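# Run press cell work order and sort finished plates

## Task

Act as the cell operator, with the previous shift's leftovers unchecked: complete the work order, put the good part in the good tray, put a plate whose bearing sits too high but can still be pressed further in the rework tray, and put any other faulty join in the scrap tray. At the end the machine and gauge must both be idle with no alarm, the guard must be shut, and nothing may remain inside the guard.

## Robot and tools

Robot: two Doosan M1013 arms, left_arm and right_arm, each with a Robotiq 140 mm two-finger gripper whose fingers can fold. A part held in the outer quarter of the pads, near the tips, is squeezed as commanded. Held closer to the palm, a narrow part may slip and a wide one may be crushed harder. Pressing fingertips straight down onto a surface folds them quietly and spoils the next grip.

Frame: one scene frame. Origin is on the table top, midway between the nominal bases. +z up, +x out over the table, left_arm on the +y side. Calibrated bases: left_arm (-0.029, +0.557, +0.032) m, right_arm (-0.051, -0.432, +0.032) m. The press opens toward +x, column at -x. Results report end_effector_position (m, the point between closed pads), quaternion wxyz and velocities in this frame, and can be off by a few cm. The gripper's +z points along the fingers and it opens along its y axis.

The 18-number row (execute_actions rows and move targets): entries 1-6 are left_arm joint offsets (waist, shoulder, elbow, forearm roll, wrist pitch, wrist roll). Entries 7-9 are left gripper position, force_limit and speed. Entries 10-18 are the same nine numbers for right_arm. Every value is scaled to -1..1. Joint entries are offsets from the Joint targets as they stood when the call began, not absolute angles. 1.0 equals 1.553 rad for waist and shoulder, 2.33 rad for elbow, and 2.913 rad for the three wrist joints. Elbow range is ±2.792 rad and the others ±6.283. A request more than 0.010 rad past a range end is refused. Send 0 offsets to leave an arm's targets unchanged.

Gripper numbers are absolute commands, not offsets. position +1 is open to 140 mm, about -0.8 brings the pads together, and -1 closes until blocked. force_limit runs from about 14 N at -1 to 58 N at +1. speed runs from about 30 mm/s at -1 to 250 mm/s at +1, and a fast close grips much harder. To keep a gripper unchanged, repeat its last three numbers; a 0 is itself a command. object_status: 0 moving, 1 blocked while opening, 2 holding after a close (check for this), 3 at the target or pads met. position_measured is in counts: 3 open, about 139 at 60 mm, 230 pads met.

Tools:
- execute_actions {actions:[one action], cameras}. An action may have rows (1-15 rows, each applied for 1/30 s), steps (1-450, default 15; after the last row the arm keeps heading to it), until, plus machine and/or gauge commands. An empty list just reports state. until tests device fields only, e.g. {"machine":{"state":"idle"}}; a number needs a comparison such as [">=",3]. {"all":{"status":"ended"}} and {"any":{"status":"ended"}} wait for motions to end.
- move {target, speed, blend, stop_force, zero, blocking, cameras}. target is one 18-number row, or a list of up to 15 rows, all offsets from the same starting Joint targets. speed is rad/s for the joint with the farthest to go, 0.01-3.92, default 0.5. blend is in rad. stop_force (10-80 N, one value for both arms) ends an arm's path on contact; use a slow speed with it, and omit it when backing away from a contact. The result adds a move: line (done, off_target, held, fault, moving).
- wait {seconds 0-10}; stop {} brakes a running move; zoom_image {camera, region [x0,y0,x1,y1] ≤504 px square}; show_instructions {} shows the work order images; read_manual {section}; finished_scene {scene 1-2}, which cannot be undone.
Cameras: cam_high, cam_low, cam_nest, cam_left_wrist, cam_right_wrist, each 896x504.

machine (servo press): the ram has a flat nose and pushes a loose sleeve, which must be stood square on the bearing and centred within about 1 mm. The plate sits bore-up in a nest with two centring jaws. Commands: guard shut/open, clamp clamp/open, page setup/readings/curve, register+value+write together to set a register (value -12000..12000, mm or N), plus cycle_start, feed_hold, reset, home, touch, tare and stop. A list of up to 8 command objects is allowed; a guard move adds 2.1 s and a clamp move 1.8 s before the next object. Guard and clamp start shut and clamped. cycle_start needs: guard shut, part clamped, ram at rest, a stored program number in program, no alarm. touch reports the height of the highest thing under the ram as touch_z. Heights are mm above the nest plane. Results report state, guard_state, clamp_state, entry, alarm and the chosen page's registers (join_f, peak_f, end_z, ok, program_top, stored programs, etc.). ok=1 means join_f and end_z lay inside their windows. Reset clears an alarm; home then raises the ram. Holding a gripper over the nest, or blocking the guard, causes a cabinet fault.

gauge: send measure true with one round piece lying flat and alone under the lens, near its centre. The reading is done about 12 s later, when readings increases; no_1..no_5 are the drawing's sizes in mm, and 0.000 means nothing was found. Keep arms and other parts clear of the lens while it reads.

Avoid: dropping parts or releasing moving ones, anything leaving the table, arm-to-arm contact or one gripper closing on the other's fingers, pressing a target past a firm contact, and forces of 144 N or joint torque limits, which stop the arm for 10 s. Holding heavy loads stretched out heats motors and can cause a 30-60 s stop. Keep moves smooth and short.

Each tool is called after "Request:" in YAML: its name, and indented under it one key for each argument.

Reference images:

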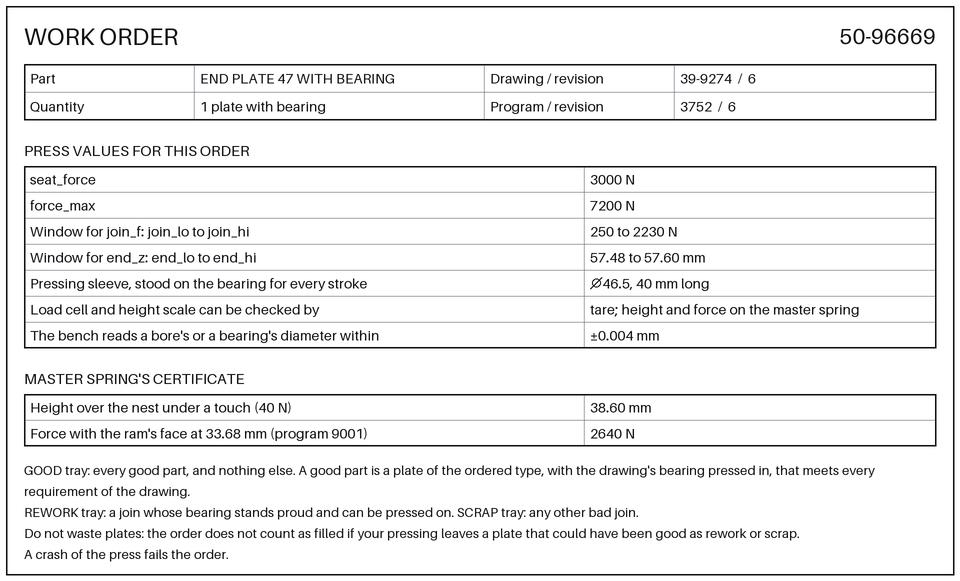

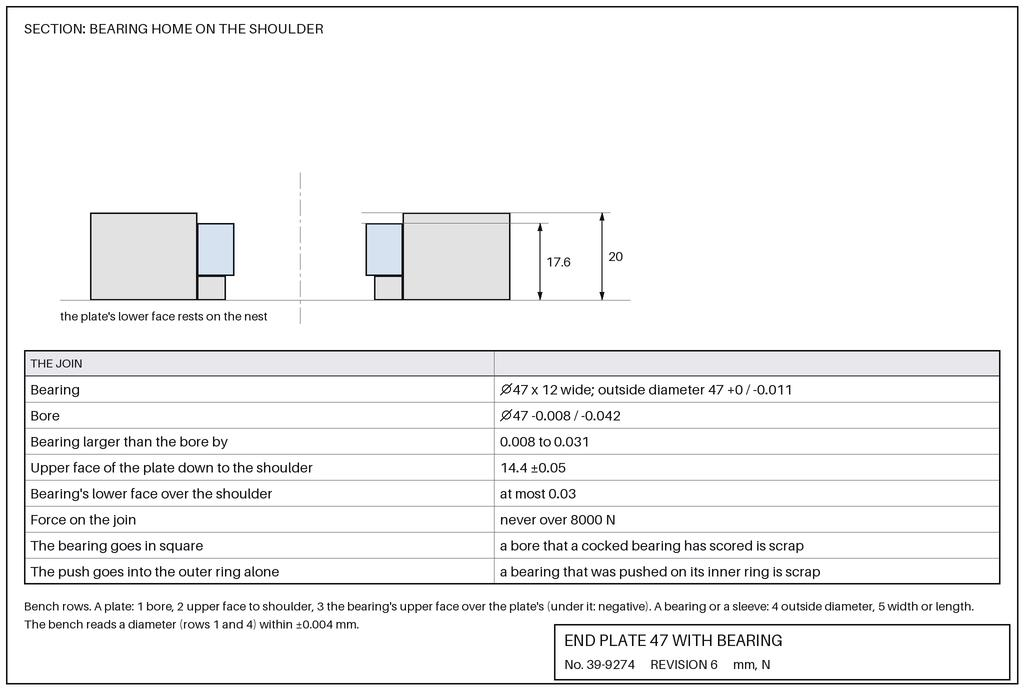

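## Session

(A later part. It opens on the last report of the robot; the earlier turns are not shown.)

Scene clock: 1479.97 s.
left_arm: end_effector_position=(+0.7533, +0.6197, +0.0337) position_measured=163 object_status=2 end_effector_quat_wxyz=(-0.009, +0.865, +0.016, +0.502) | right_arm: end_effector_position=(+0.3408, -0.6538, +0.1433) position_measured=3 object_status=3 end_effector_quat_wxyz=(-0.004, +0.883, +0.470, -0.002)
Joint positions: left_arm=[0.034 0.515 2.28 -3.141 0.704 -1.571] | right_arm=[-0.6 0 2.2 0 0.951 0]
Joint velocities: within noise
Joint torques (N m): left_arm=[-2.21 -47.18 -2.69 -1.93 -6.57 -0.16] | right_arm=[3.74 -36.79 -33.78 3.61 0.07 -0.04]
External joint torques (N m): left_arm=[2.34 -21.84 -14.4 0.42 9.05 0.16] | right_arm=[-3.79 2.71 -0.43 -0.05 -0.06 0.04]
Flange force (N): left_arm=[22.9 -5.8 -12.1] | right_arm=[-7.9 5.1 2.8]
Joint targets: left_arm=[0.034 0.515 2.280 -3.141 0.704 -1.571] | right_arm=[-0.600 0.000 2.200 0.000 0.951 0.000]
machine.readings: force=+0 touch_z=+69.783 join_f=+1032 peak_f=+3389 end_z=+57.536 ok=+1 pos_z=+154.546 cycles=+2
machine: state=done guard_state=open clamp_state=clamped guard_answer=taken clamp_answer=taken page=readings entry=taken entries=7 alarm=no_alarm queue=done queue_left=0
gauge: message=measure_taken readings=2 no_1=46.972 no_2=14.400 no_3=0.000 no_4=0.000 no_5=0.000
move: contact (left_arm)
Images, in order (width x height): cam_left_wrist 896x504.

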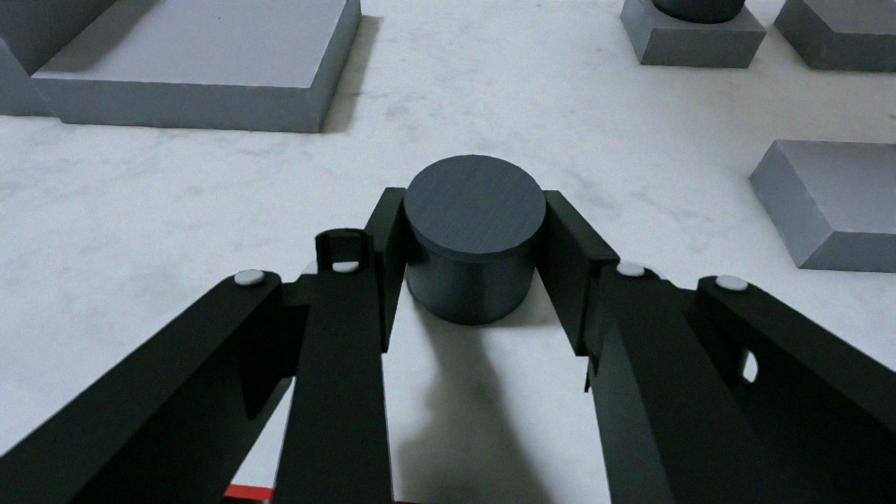

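Request:
move:
  target:
    - [0,0,0,0,0,0,0.12,0,-1,0,0,0,0,0,0,1,1,1]
    - [0,-0.0733,-0.0030,0,-0.0426,0,0.12,0,-1,0,0,0,0,0,0,1,1,1]
    - [0,-0.2775,0.0455,0,-0.1126,0,0.12,0,-1,0,0,0,0,0,0,1,1,1]
    - [-0.0573,-0.1515,-0.1683,0.6838,0.1861,-0.3632,0.714,0.7,-0.5,0,0,0,0,0,0,1,1,1]
  speed: [0.1,0.15,0.6,0.8]
  blend: [0,0.02,0.1,0]
  cameras: []

Request:
execute_actions:
  actions:
    - {"machine":{"clamp":"open"},"steps":70,"until":{"machine":{"clamp_state":"open"}}}
  cameras: ["cam_nest","cam_left_wrist"]

Scene clock: 1499.27 s.
left_arm: end_effector_position=(+0.6058, +0.2699, +0.3006) position_measured=39 object_status=0 end_effector_quat_wxyz=(+0.354, +0.612, -0.612, +0.354) | right_arm: end_effector_position=(+0.3408, -0.6538, +0.1433) position_measured=3 object_status=3 end_effector_quat_wxyz=(-0.004, +0.883, +0.470, -0.002)
Joint positions: left_arm=[-0.056 0.279 1.888 -1.15 1.246 -2.629] | right_arm=[-0.6 0 2.2 0 0.951 0]
Joint velocities: within noise
Joint torques (N m): left_arm=[-2.94 -64.3 -32.13 -0.62 1.12 0.08] | right_arm=[3.42 -36.82 -33.57 3.66 0.01 -0.04]
External joint torques (N m): left_arm=[2.91 2.47 -1.04 0.11 0.06 -0.08] | right_arm=[-3.44 2.73 -0.56 -0.11 0.01 0.04]
Flange force (N): left_arm=[-3.4 -5.8 -3.5] | right_arm=[-7.1 5.3 2.6]
Joint targets: left_arm=[-0.056 0.279 1.888 -1.150 1.246 -2.629] | right_arm=[-0.600 0.000 2.200 0.000 0.951 0.000]
machine.readings: force=+0 touch_z=+69.783 join_f=+1032 peak_f=+3389 end_z=+57.536 ok=+1 pos_z=+154.546 cycles=+2
machine: state=done guard_state=open clamp_state=clamped guard_answer=taken clamp_answer=taken page=readings entry=taken entries=7 alarm=no_alarm queue=done queue_left=0
gauge: message=measure_taken readings=2 no_1=46.972 no_2=14.400 no_3=0.000 no_4=0.000 no_5=0.000
move: done
No camera images: "cameras" was empty.

Scene clock: 1500.67 s.
left_arm: end_effector_position=(+0.6058, +0.2699, +0.3006) position_measured=39 object_status=3 end_effector_quat_wxyz=(+0.354, +0.612, -0.612, +0.354) | right_arm: end_effector_position=(+0.3408, -0.6538, +0.1433) position_measured=3 object_status=3 end_effector_quat_wxyz=(-0.004, +0.883, +0.470, -0.002)
Joint positions: left_arm=[-0.056 0.279 1.888 -1.15 1.246 -2.629] | right_arm=[-0.6 0 2.2 0 0.951 0]
Joint velocities: within noise
Joint torques (N m): left_arm=[-2.27 -64.58 -32.14 -0.64 1.11 0.1] | right_arm=[3.55 -36.86 -33.6 3.62 0.09 -0.02]
External joint torques (N m): left_arm=[2.31 2.46 -1.19 0.12 0.07 -0.1] | right_arm=[-3.48 2.93 -0.58 -0.07 -0.08 0.02]
Flange force (N): left_arm=[-2.8 -6.0 -2.7] | right_arm=[-7.2 5.7 3.0]
Joint targets: left_arm=[-0.056 0.279 1.888 -1.150 1.246 -2.629] | right_arm=[-0.600 0.000 2.200 0.000 0.951 0.000]
Tool commands: left_gripper/position=+0.714 left_gripper/force_limit=+0.7 left_gripper/speed=-0.5 right_gripper/position=+1.0 right_gripper/force_limit=+1.0 right_gripper/speed=+1.0
machine.readings: force=+0 touch_z=+69.783 join_f=+1032 peak_f=+3389 end_z=+57.536 ok=+1 pos_z=+154.546 cycles=+2
machine: state=idle guard_state=open clamp_state=open guard_answer=taken clamp_answer=taken page=readings entry=taken entries=7 alarm=no_alarm queue=running queue_left=0
gauge: message=measure_taken readings=2 no_1=46.972 no_2=14.400 no_3=0.000 no_4=0.000 no_5=0.000
Images, in order (width x height): cam_nest 896x504, cam_left_wrist 896x504.

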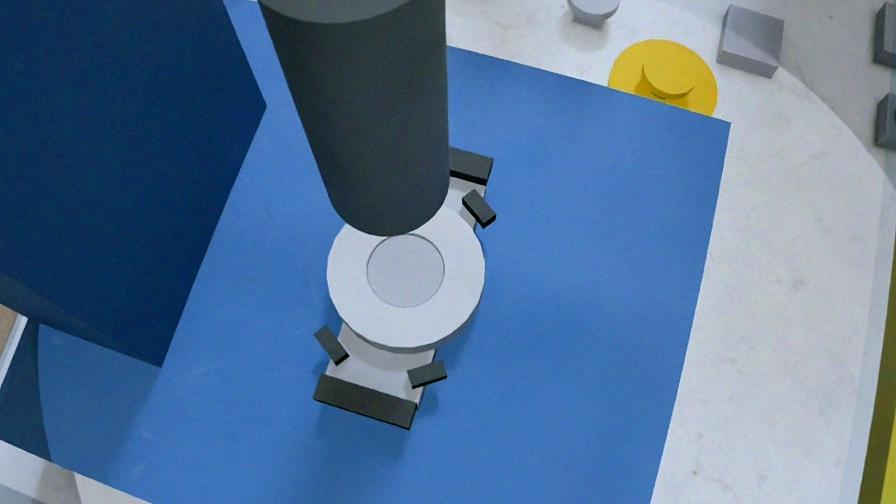

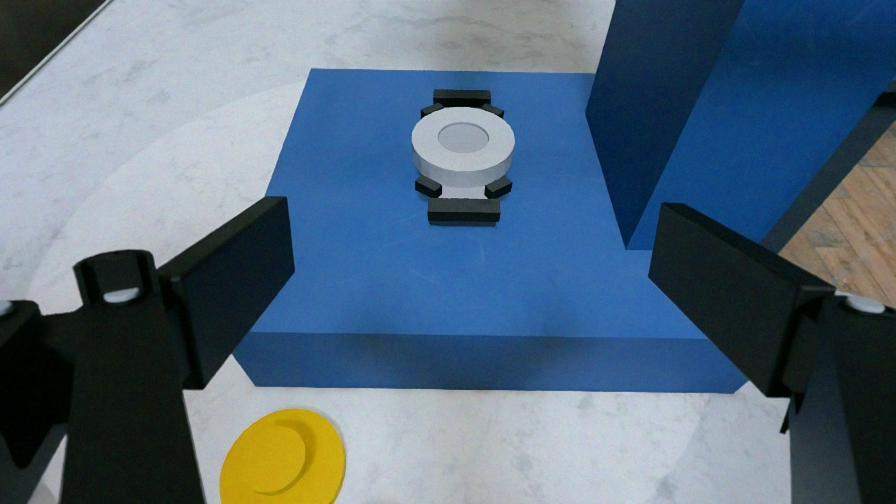

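Request:
move:
  target:
    - [-0.1785,0.0807,0.0122,-0.0724,-0.0870,0.0293,0.714,0.7,-0.5,0,0,0,0,0,0,1,1,1]
    - [-0.2550,0.1249,-0.0073,-0.1033,-0.1167,0.0333,0.714,0.7,-0.5,0,0,0,0,0,0,1,1,1]
    - [-0.2550,0.1530,0.0003,-0.1190,-0.1195,0.0590,0.714,0.7,-0.5,0,0,0,0,0,0,1,1,1]
    - [-0.2550,0.1530,0.0003,-0.1190,-0.1195,0.0590,-1,0.7,-1,0,0,0,0,0,0,1,1,1]
  speed: [0.5,0.2,0.06,0.1]
  blend: [0.03,0.005,0,0]
  cameras: ["cam_left_wrist"]

Request:
wait:
  seconds: 1.2
  cameras: []

Scene clock: 1517.90 s.
left_arm: end_effector_position=(+0.6002, +0.0044, +0.1429) position_measured=87 object_status=0 end_effector_quat_wxyz=(+0.354, +0.613, -0.612, +0.353) | right_arm: end_effector_position=(+0.3408, -0.6538, +0.1433) position_measured=3 object_status=3 end_effector_quat_wxyz=(-0.004, +0.883, +0.470, -0.002)
Joint positions: left_arm=[-0.452 0.517 1.889 -1.496 0.898 -2.457] | right_arm=[-0.6 0 2.2 0 0.951 0]
Joint velocities: within noise
Joint torques (N m): left_arm=[-6.9 -74.04 -23.36 -0.53 0.36 0.17] | right_arm=[3.36 -36.66 -33.72 3.65 0.12 -0.05]
External joint torques (N m): left_arm=[7.04 -4.24 -3.07 -0.71 1.18 -0.17] | right_arm=[-3.39 2.56 -0.49 -0.09 -0.11 0.05]
Flange force (N): left_arm=[0.7 -5.8 -11.0] | right_arm=[-7.0 5.0 2.7]
Joint targets: left_arm=[-0.452 0.517 1.889 -1.496 0.898 -2.457] | right_arm=[-0.600 0.000 2.200 0.000 0.951 0.000]
machine.readings: force=+0 touch_z=+69.783 join_f=+1032 peak_f=+3389 end_z=+57.536 ok=+1 pos_z=+154.546 cycles=+2
machine: state=idle guard_state=open clamp_state=open guard_answer=taken clamp_answer=taken page=readings entry=taken entries=7 alarm=no_alarm queue=done queue_left=0
gauge: message=measure_taken readings=2 no_1=46.972 no_2=14.400 no_3=0.000 no_4=0.000 no_5=0.000
move: done
Images, in order (width x height): cam_left_wrist 896x504.

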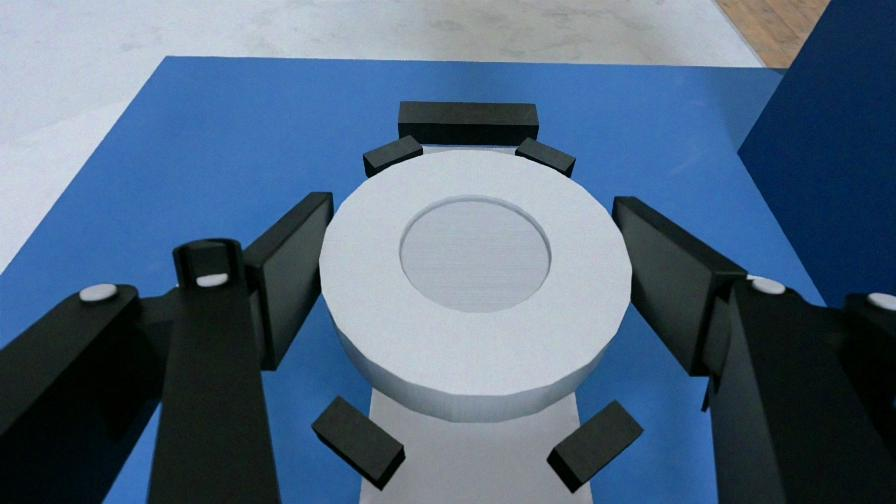

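Scene clock: 1519.10 s.
left_arm: end_effector_position=(+0.6002, +0.0044, +0.1429) position_measured=87 object_status=2 end_effector_quat_wxyz=(+0.354, +0.613, -0.612, +0.353) | right_arm: end_effector_position=(+0.3408, -0.6538, +0.1433) position_measured=3 object_status=3 end_effector_quat_wxyz=(-0.004, +0.883, +0.470, -0.002)
Joint positions: left_arm=[-0.452 0.517 1.889 -1.496 0.898 -2.457] | right_arm=[-0.6 0 2.2 0 0.951 0]
Joint velocities: within noise
Joint torques (N m): left_arm=[-6.9 -74.14 -23.52 -0.57 0.45 0.22] | right_arm=[3.67 -37.16 -33.66 3.62 0.1 -0.03]
External joint torques (N m): left_arm=[7.06 -4.41 -3.03 -0.68 1.09 -0.22] | right_arm=[-3.51 3.19 -0.45 -0.06 -0.08 0.03]
Flange force (N): left_arm=[0.9 -5.6 -11.2] | right_arm=[-7.2 5.9 3.4]
Joint targets: left_arm=[-0.452 0.517 1.889 -1.496 0.898 -2.457] | right_arm=[-0.600 0.000 2.200 0.000 0.951 0.000]
Tool commands: left_gripper/position=-1.0 left_gripper/force_limit=+0.7 left_gripper/speed=-1.0 right_gripper/position=+1.0 right_gripper/force_limit=+1.0 right_gripper/speed=+1.0
machine.readings: force=+0 touch_z=+69.783 join_f=+1032 peak_f=+3389 end_z=+57.536 ok=+1 pos_z=+154.546 cycles=+2
machine: state=idle guard_state=open clamp_state=open guard_answer=taken clamp_answer=taken page=readings entry=taken entries=7 alarm=no_alarm queue=done queue_left=0
gauge: message=measure_taken readings=2 no_1=46.972 no_2=14.400 no_3=0.000 no_4=0.000 no_5=0.000
wait: 1.20 s
No camera images: "cameras" was empty.

Request:
move:
  target:
    - [0,-0.0283,-0.0076,0.0154,0.0026,-0.0257,-1,0.7,-1,0,0,0,0,0,0,1,1,1]
    - [0.0765,-0.0725,0.0118,0.0464,0.0325,-0.0298,-1,0.7,-1,0,0,0,0,0,0,1,1,1]
    - [0.2557,-0.1528,-0.0005,0.1191,0.1195,-0.0590,-1,0.7,-1,0,0,0,0,0,0,1,1,1]
    - [0.4057,-0.2788,0.2133,-0.5649,-0.1792,0.3042,-1,0.7,-1,0,0,0,0,0,0,1,1,1]
    - [0.5776,-0.6027,0.3476,-0.5647,-0.2441,0.3042,-1,0.7,-1,0,0,0,0,0,0,1,1,1]
  speed: [0.08,0.3,0.5,0.8,0.6]
  blend: [0.01,0.05,0.05,0.1,0]
  cameras: ["cam_left_wrist"]

Scene clock: 1542.20 s.
left_arm: end_effector_position=(+0.3713, +0.7875, +0.2217) position_measured=87 object_status=2 end_effector_quat_wxyz=(-0.111, +0.844, +0.192, +0.488) | right_arm: end_effector_position=(+0.3408, -0.6538, +0.1433) position_measured=3 object_status=3 end_effector_quat_wxyz=(-0.004, +0.883, +0.470, -0.002)
Joint positions: left_arm=[0.446 -0.419 2.699 -3.141 0.187 -1.571] | right_arm=[-0.6 0 2.2 0 0.951 0]
Joint velocities: within noise
Joint torques (N m): left_arm=[-2.1 5.91 -36.84 -3.48 3.62 0.1] | right_arm=[3.92 -37.02 -33.8 3.59 0.07 -0.07]
External joint torques (N m): left_arm=[1.98 2.46 1.92 0.14 -1.18 -0.1] | right_arm=[-3.94 3.25 -0.33 -0.04 -0.06 0.07]
Flange force (N): left_arm=[0.0 0.0 0.0] | right_arm=[-8.1 5.8 3.6]
Joint targets: left_arm=[0.446 -0.419 2.699 -3.141 0.187 -1.571] | right_arm=[-0.600 0.000 2.200 0.000 0.951 0.000]
machine.readings: force=+0 touch_z=+69.783 join_f=+1032 peak_f=+3389 end_z=+57.536 ok=+1 pos_z=+154.546 cycles=+2
machine: state=idle guard_state=open clamp_state=open guard_answer=taken clamp_answer=taken page=readings entry=taken entries=7 alarm=no_alarm queue=done queue_left=0
gauge: message=measure_taken readings=2 no_1=46.972 no_2=14.400 no_3=0.000 no_4=0.000 no_5=0.000
move: done
Images, in order (width x height): cam_left_wrist 896x504.

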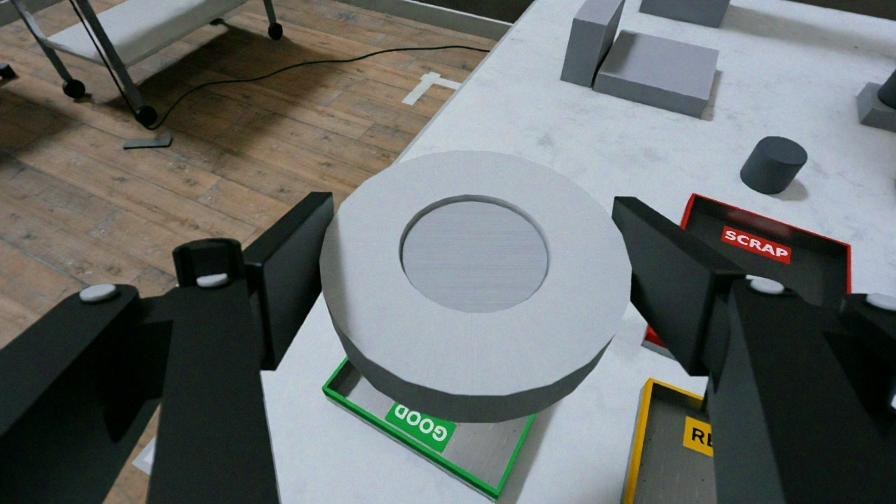

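Request:
move:
  target: [-0.3809,0.3408,-0.2060,-0.7048,0.3869,0.2875,-1,0.7,-1,0,0,0,0,0,0,1,1,1]
  speed: 0.7
  cameras: ["cam_left_wrist","cam_low"]

Scene clock: 1575.93 s.
left_arm: end_effector_position=(+0.4455, +0.8114, +0.2506) position_measured=87 object_status=2 end_effector_quat_wxyz=(-0.354, +0.612, +0.613, +0.354) | right_arm: end_effector_position=(+0.3408, -0.6538, +0.1433) position_measured=3 object_status=3 end_effector_quat_wxyz=(-0.004, +0.883, +0.470, -0.002)
Joint positions: left_arm=[-0.146 0.11 2.219 -5.194 1.314 -0.734] | right_arm=[-0.6 0 2.2 0 0.951 0]
Joint velocities: within noise
Joint torques (N m): left_arm=[-3.12 -48.03 -33.65 4.02 2.42 0.08] | right_arm=[3.22 -36.53 -33.69 3.61 0.09 -0.04]
External joint torques (N m): left_arm=[3.11 3.41 0.33 -0.79 -0.79 -0.08] | right_arm=[-3.17 2.53 -0.49 -0.06 -0.08 0.04]
Flange force (N): left_arm=[-1.8 5.3 8.2] | right_arm=[-6.5 4.9 2.6]
Joint targets: left_arm=[-0.146 0.110 2.219 -5.194 1.314 -0.734] | right_arm=[-0.600 0.000 2.200 0.000 0.951 0.000]
machine.readings: force=+0 touch_z=+69.783 join_f=+1032 peak_f=+3389 end_z=+57.536 ok=+1 pos_z=+154.546 cycles=+2
machine: state=idle guard_state=open clamp_state=open guard_answer=taken clamp_answer=taken page=readings entry=taken entries=7 alarm=no_alarm queue=done queue_left=0
gauge: message=measure_taken readings=2 no_1=46.972 no_2=14.400 no_3=0.000 no_4=0.000 no_5=0.000
move: done
Images, in order (width x height): cam_low 896x504, cam_left_wrist 896x504.

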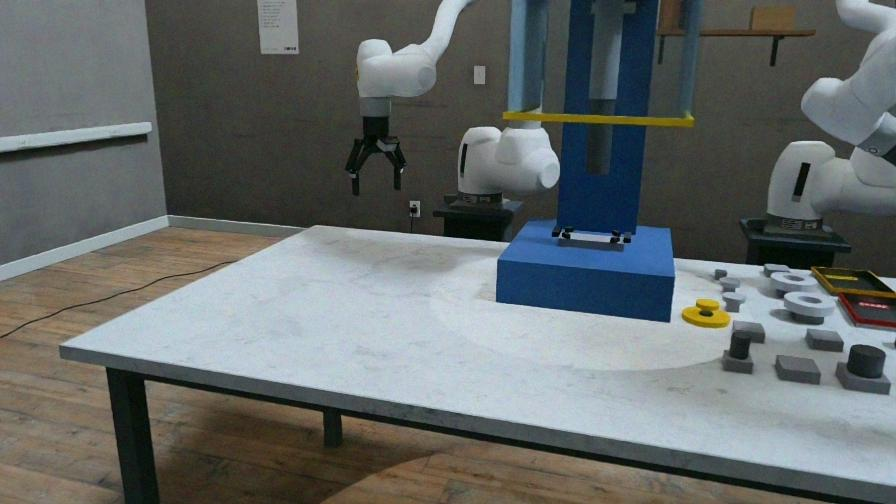

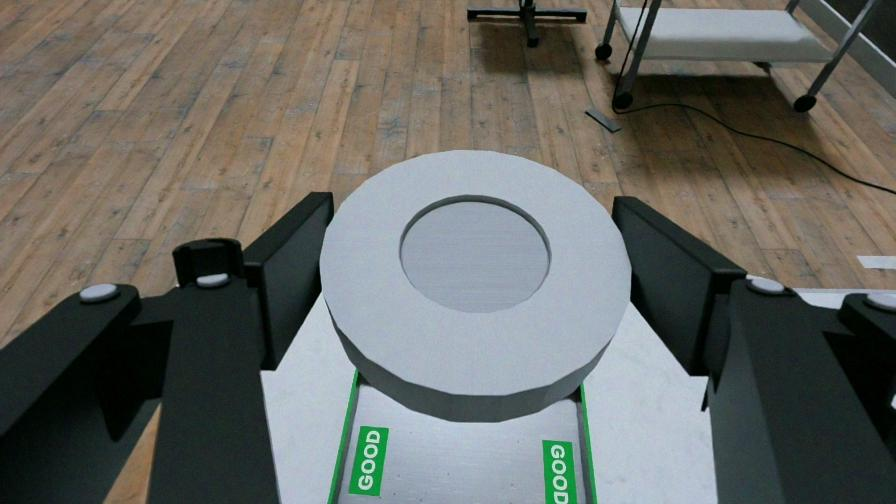

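Request:
move:
  target: [0,0.1379,0.0348,0.0306,-0.0432,-0.0968,-1,0.7,-1,0,0,0,0,0,0,1,1,1]
  speed: 0.25
  cameras: ["cam_left_wrist"]

Request:
move:
  target: [0,0.1293,0.0087,0.0320,-0.0258,-0.0781,-1,0.7,-1,0,0,0,0,0,0,1,1,1]
  speed: 0.05
  stop_force: 12
  cameras: ["cam_left_wrist"]

Scene clock: 1599.70 s.
left_arm: end_effector_position=(+0.4455, +0.8113, +0.1206) position_measured=87 object_status=2 end_effector_quat_wxyz=(-0.353, +0.612, +0.613, +0.354) | right_arm: end_effector_position=(+0.3408, -0.6538, +0.1433) position_measured=3 object_status=3 end_effector_quat_wxyz=(-0.004, +0.883, +0.470, -0.002)
Joint positions: left_arm=[-0.146 0.324 2.3 -5.105 1.188 -1.016] | right_arm=[-0.6 0 2.2 0 0.951 0]
Joint velocities: within noise
Joint torques (N m): left_arm=[-2.68 -62.31 -24.68 2.4 3.03 0.08] | right_arm=[3.38 -37.6 -33.59 3.63 0.08 -0.04]
External joint torques (N m): left_arm=[2.69 4.44 0.28 -0.37 -0.96 -0.09] | right_arm=[-3.3 3.31 -0.63 -0.07 -0.07 0.04]
Flange force (N): left_arm=[-5.2 4.9 9.4] | right_arm=[-6.7 6.4 3.3]
Joint targets: left_arm=[-0.146 0.324 2.300 -5.105 1.188 -1.016] | right_arm=[-0.600 0.000 2.200 0.000 0.951 0.000]
machine.readings: force=+0 touch_z=+69.783 join_f=+1032 peak_f=+3389 end_z=+57.536 ok=+1 pos_z=+154.546 cycles=+2
machine: state=idle guard_state=open clamp_state=open guard_answer=taken clamp_answer=taken page=readings entry=taken entries=7 alarm=no_alarm queue=done queue_left=0
gauge: message=measure_taken readings=2 no_1=46.972 no_2=14.400 no_3=0.000 no_4=0.000 no_5=0.000
move: done
Images, in order (width x height): cam_left_wrist 896x504.

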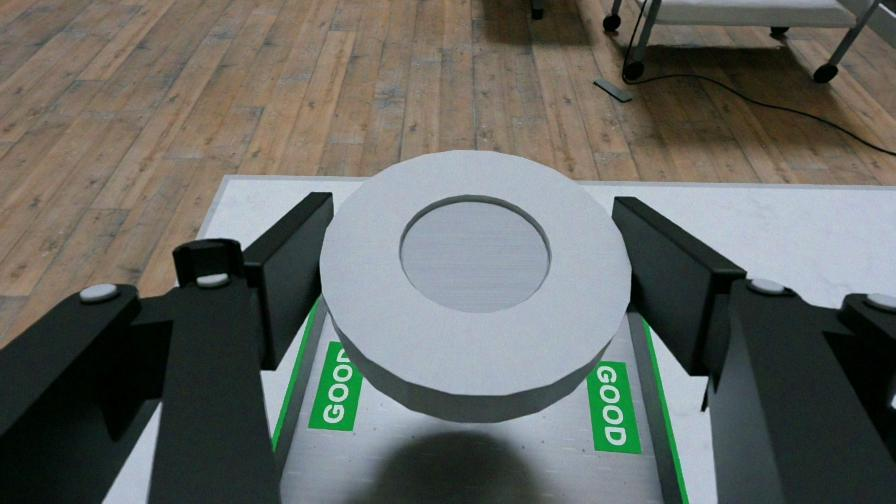

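Scene clock: 1604.83 s.
left_arm: end_effector_position=(+0.4460, +0.8115, +0.0254) position_measured=87 object_status=2 end_effector_quat_wxyz=(-0.354, +0.612, +0.612, +0.354) | right_arm: end_effector_position=(+0.3408, -0.6538, +0.1433) position_measured=3 object_status=3 end_effector_quat_wxyz=(-0.004, +0.883, +0.470, -0.002)
Joint positions: left_arm=[-0.146 0.516 2.319 -5.016 1.117 -1.233] | right_arm=[-0.6 0 2.2 0 0.951 0]
Joint velocities: within noise
Joint torques (N m): left_arm=[-1.49 -57.51 -12.84 -1.61 -6.32 -0.16] | right_arm=[3.3 -37 -33.84 3.64 0.12 -0.09]
External joint torques (N m): left_arm=[1.52 -10.7 -3.73 2.74 8.62 0.16] | right_arm=[-3.29 2.96 -0.35 -0.08 -0.11 0.08]
Flange force (N): left_arm=[23.8 2.1 -10.1] | right_arm=[-6.7 5.4 3.3]
Joint targets: left_arm=[-0.146 0.516 2.319 -5.016 1.117 -1.233] | right_arm=[-0.600 0.000 2.200 0.000 0.951 0.000]
machine.readings: force=+0 touch_z=+69.783 join_f=+1032 peak_f=+3389 end_z=+57.536 ok=+1 pos_z=+154.546 cycles=+2
machine: state=idle guard_state=open clamp_state=open guard_answer=taken clamp_answer=taken page=readings entry=taken entries=7 alarm=no_alarm queue=done queue_left=0
gauge: message=measure_taken readings=2 no_1=46.972 no_2=14.400 no_3=0.000 no_4=0.000 no_5=0.000
move: contact (left_arm); left_arm: the wrist roll is farthest, 0.011 rad from its target
Images, in order (width x height): cam_left_wrist 896x504.

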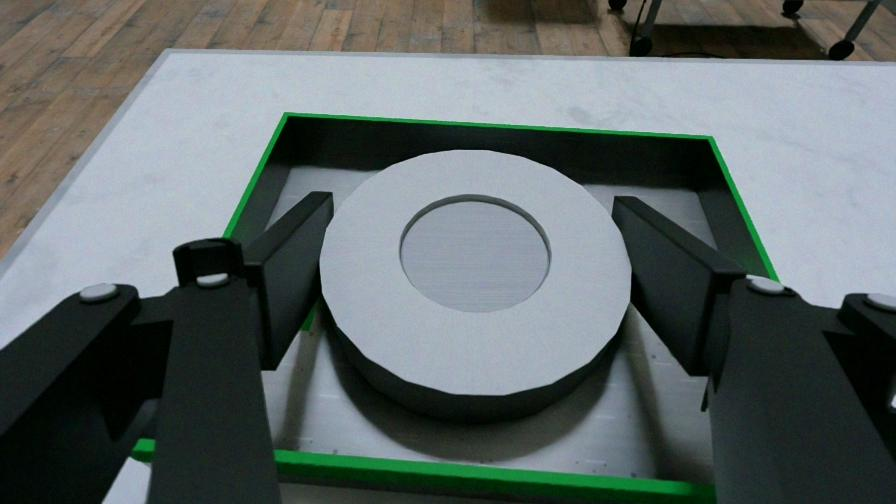

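Request:
move:
  target:
    - [0,0,0,0,0,0,0.49,0.7,-1,0,0,0,0,0,0,1,1,1]
    - [0,-0.1235,-0.0082,-0.0305,0.0244,0.0747,0.49,0.7,-1,0,0,0,0,0,0,1,1,1]
    - [0,-0.2613,-0.0429,-0.0611,0.0676,0.1714,0.49,0.7,-1,0,0,0,0,0,0,1,1,1]
  speed: [0.1,0.08,0.3]
  blend: [0,0.01,0]
  cameras: ["cam_left_wrist"]

Request:
execute_actions:
  actions:
    - {"machine":{"guard":"shut"},"steps":120,"until":{"machine":{"guard_state":"shut"}}}
  cameras: ["cam_left_wrist","cam_nest","cam_high"]

Scene clock: 1620.30 s.
left_arm: end_effector_position=(+0.4453, +0.8114, +0.2505) position_measured=67 object_status=3 end_effector_quat_wxyz=(-0.354, +0.612, +0.612, +0.354) | right_arm: end_effector_position=(+0.3408, -0.6538, +0.1433) position_measured=3 object_status=3 end_effector_quat_wxyz=(-0.004, +0.883, +0.470, -0.002)
Joint positions: left_arm=[-0.146 0.11 2.219 -5.194 1.314 -0.734] | right_arm=[-0.6 0 2.2 0 0.951 0]
Joint velocities: within noise
Joint torques (N m): left_arm=[-2.48 -46.71 -32.3 3.01 1.58 0.17] | right_arm=[3.45 -36.86 -33.71 3.6 0.05 -0.09]
External joint torques (N m): left_arm=[2.49 1.95 -1.05 0.22 0.04 -0.17] | right_arm=[-3.41 2.79 -0.45 -0.05 -0.04 0.09]
Flange force (N): left_arm=[0.5 5.4 5.4] | right_arm=[-6.9 5.3 2.8]
Joint targets: left_arm=[-0.146 0.110 2.219 -5.194 1.314 -0.734] | right_arm=[-0.600 0.000 2.200 0.000 0.951 0.000]
machine.readings: force=+0 touch_z=+69.783 join_f=+1032 peak_f=+3389 end_z=+57.536 ok=+1 pos_z=+154.546 cycles=+2
machine: state=idle guard_state=open clamp_state=open guard_answer=taken clamp_answer=taken page=readings entry=taken entries=7 alarm=no_alarm queue=done queue_left=0
gauge: message=measure_taken readings=2 no_1=46.972 no_2=14.400 no_3=0.000 no_4=0.000 no_5=0.000
move: done
Images, in order (width x height): cam_left_wrist 896x504.

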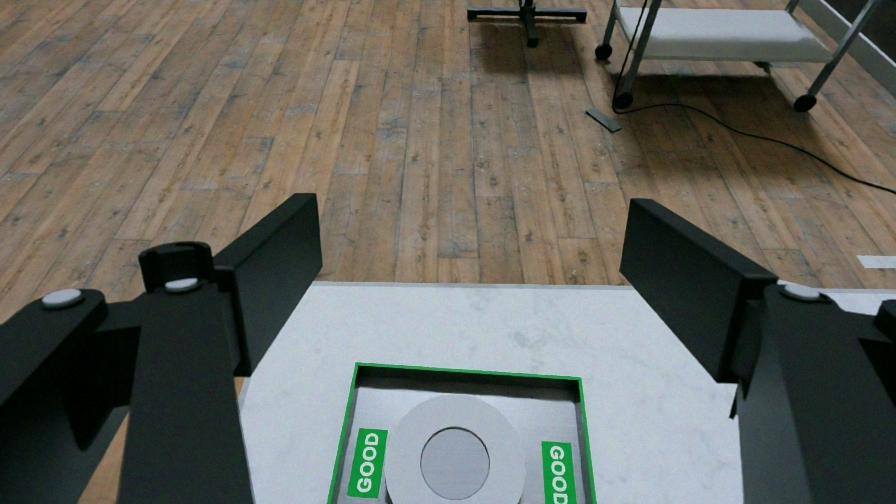

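Scene clock: 1622.00 s.
left_arm: end_effector_position=(+0.4453, +0.8114, +0.2506) position_measured=67 object_status=3 end_effector_quat_wxyz=(-0.354, +0.612, +0.612, +0.354) | right_arm: end_effector_position=(+0.3408, -0.6538, +0.1433) position_measured=3 object_status=3 end_effector_quat_wxyz=(-0.004, +0.883, +0.470, -0.002)
Joint positions: left_arm=[-0.146 0.11 2.219 -5.194 1.314 -0.734] | right_arm=[-0.6 0 2.2 0 0.951 0]
Joint velocities: within noise
Joint torques (N m): left_arm=[-2.86 -46.29 -32.39 3.1 1.6 0.11] | right_arm=[3.48 -36.87 -33.43 3.58 0.04 -0.03]
External joint torques (N m): left_arm=[2.92 1.4 -0.98 0.12 0.02 -0.11] | right_arm=[-3.49 2.87 -0.73 -0.03 -0.02 0.03]
Flange force (N): left_arm=[1.7 4.6 5.8] | right_arm=[-7.2 5.8 2.6]
Joint targets: left_arm=[-0.146 0.110 2.219 -5.194 1.314 -0.734] | right_arm=[-0.600 0.000 2.200 0.000 0.951 0.000]
Tool commands: left_gripper/position=+0.49 left_gripper/force_limit=+0.7 left_gripper/speed=-1.0 right_gripper/position=+1.0 right_gripper/force_limit=+1.0 right_gripper/speed=+1.0
machine.readings: force=+0 touch_z=+69.783 join_f=+1032 peak_f=+3389 end_z=+57.536 ok=+1 pos_z=+154.546 cycles=+2
machine: state=idle guard_state=shut clamp_state=open guard_answer=taken clamp_answer=taken page=readings entry=taken entries=7 alarm=no_alarm queue=running queue_left=0
gauge: message=measure_taken readings=2 no_1=46.972 no_2=14.400 no_3=0.000 no_4=0.000 no_5=0.000
Images, in order (width x height): cam_high 896x504, cam_nest 896x504, cam_left_wrist 896x504.

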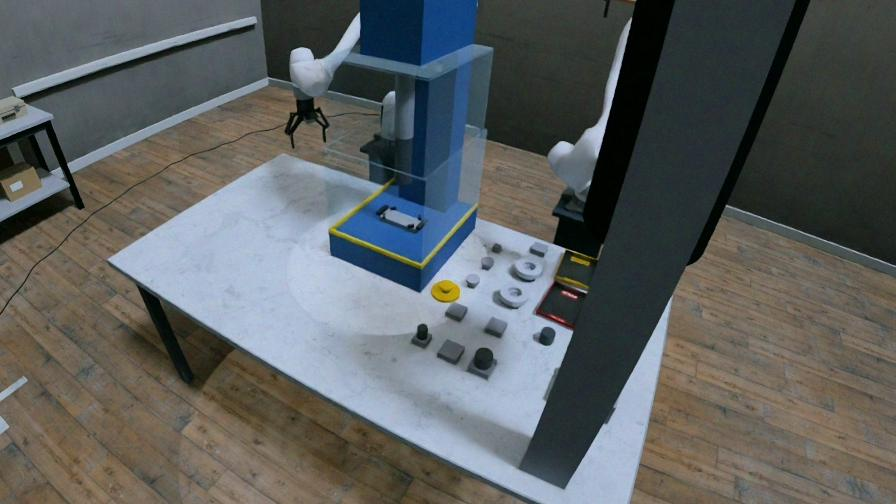

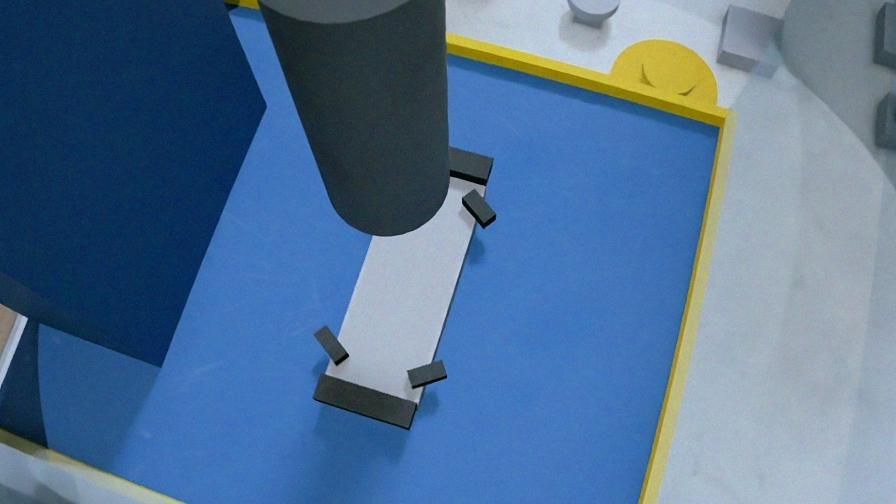

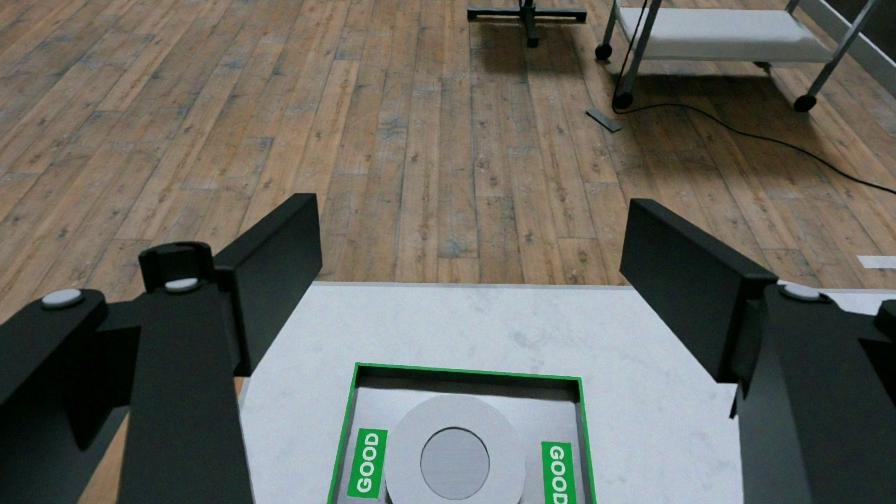

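Request:
finished_scene:
  scene: 2

The scene is finished: the task was done.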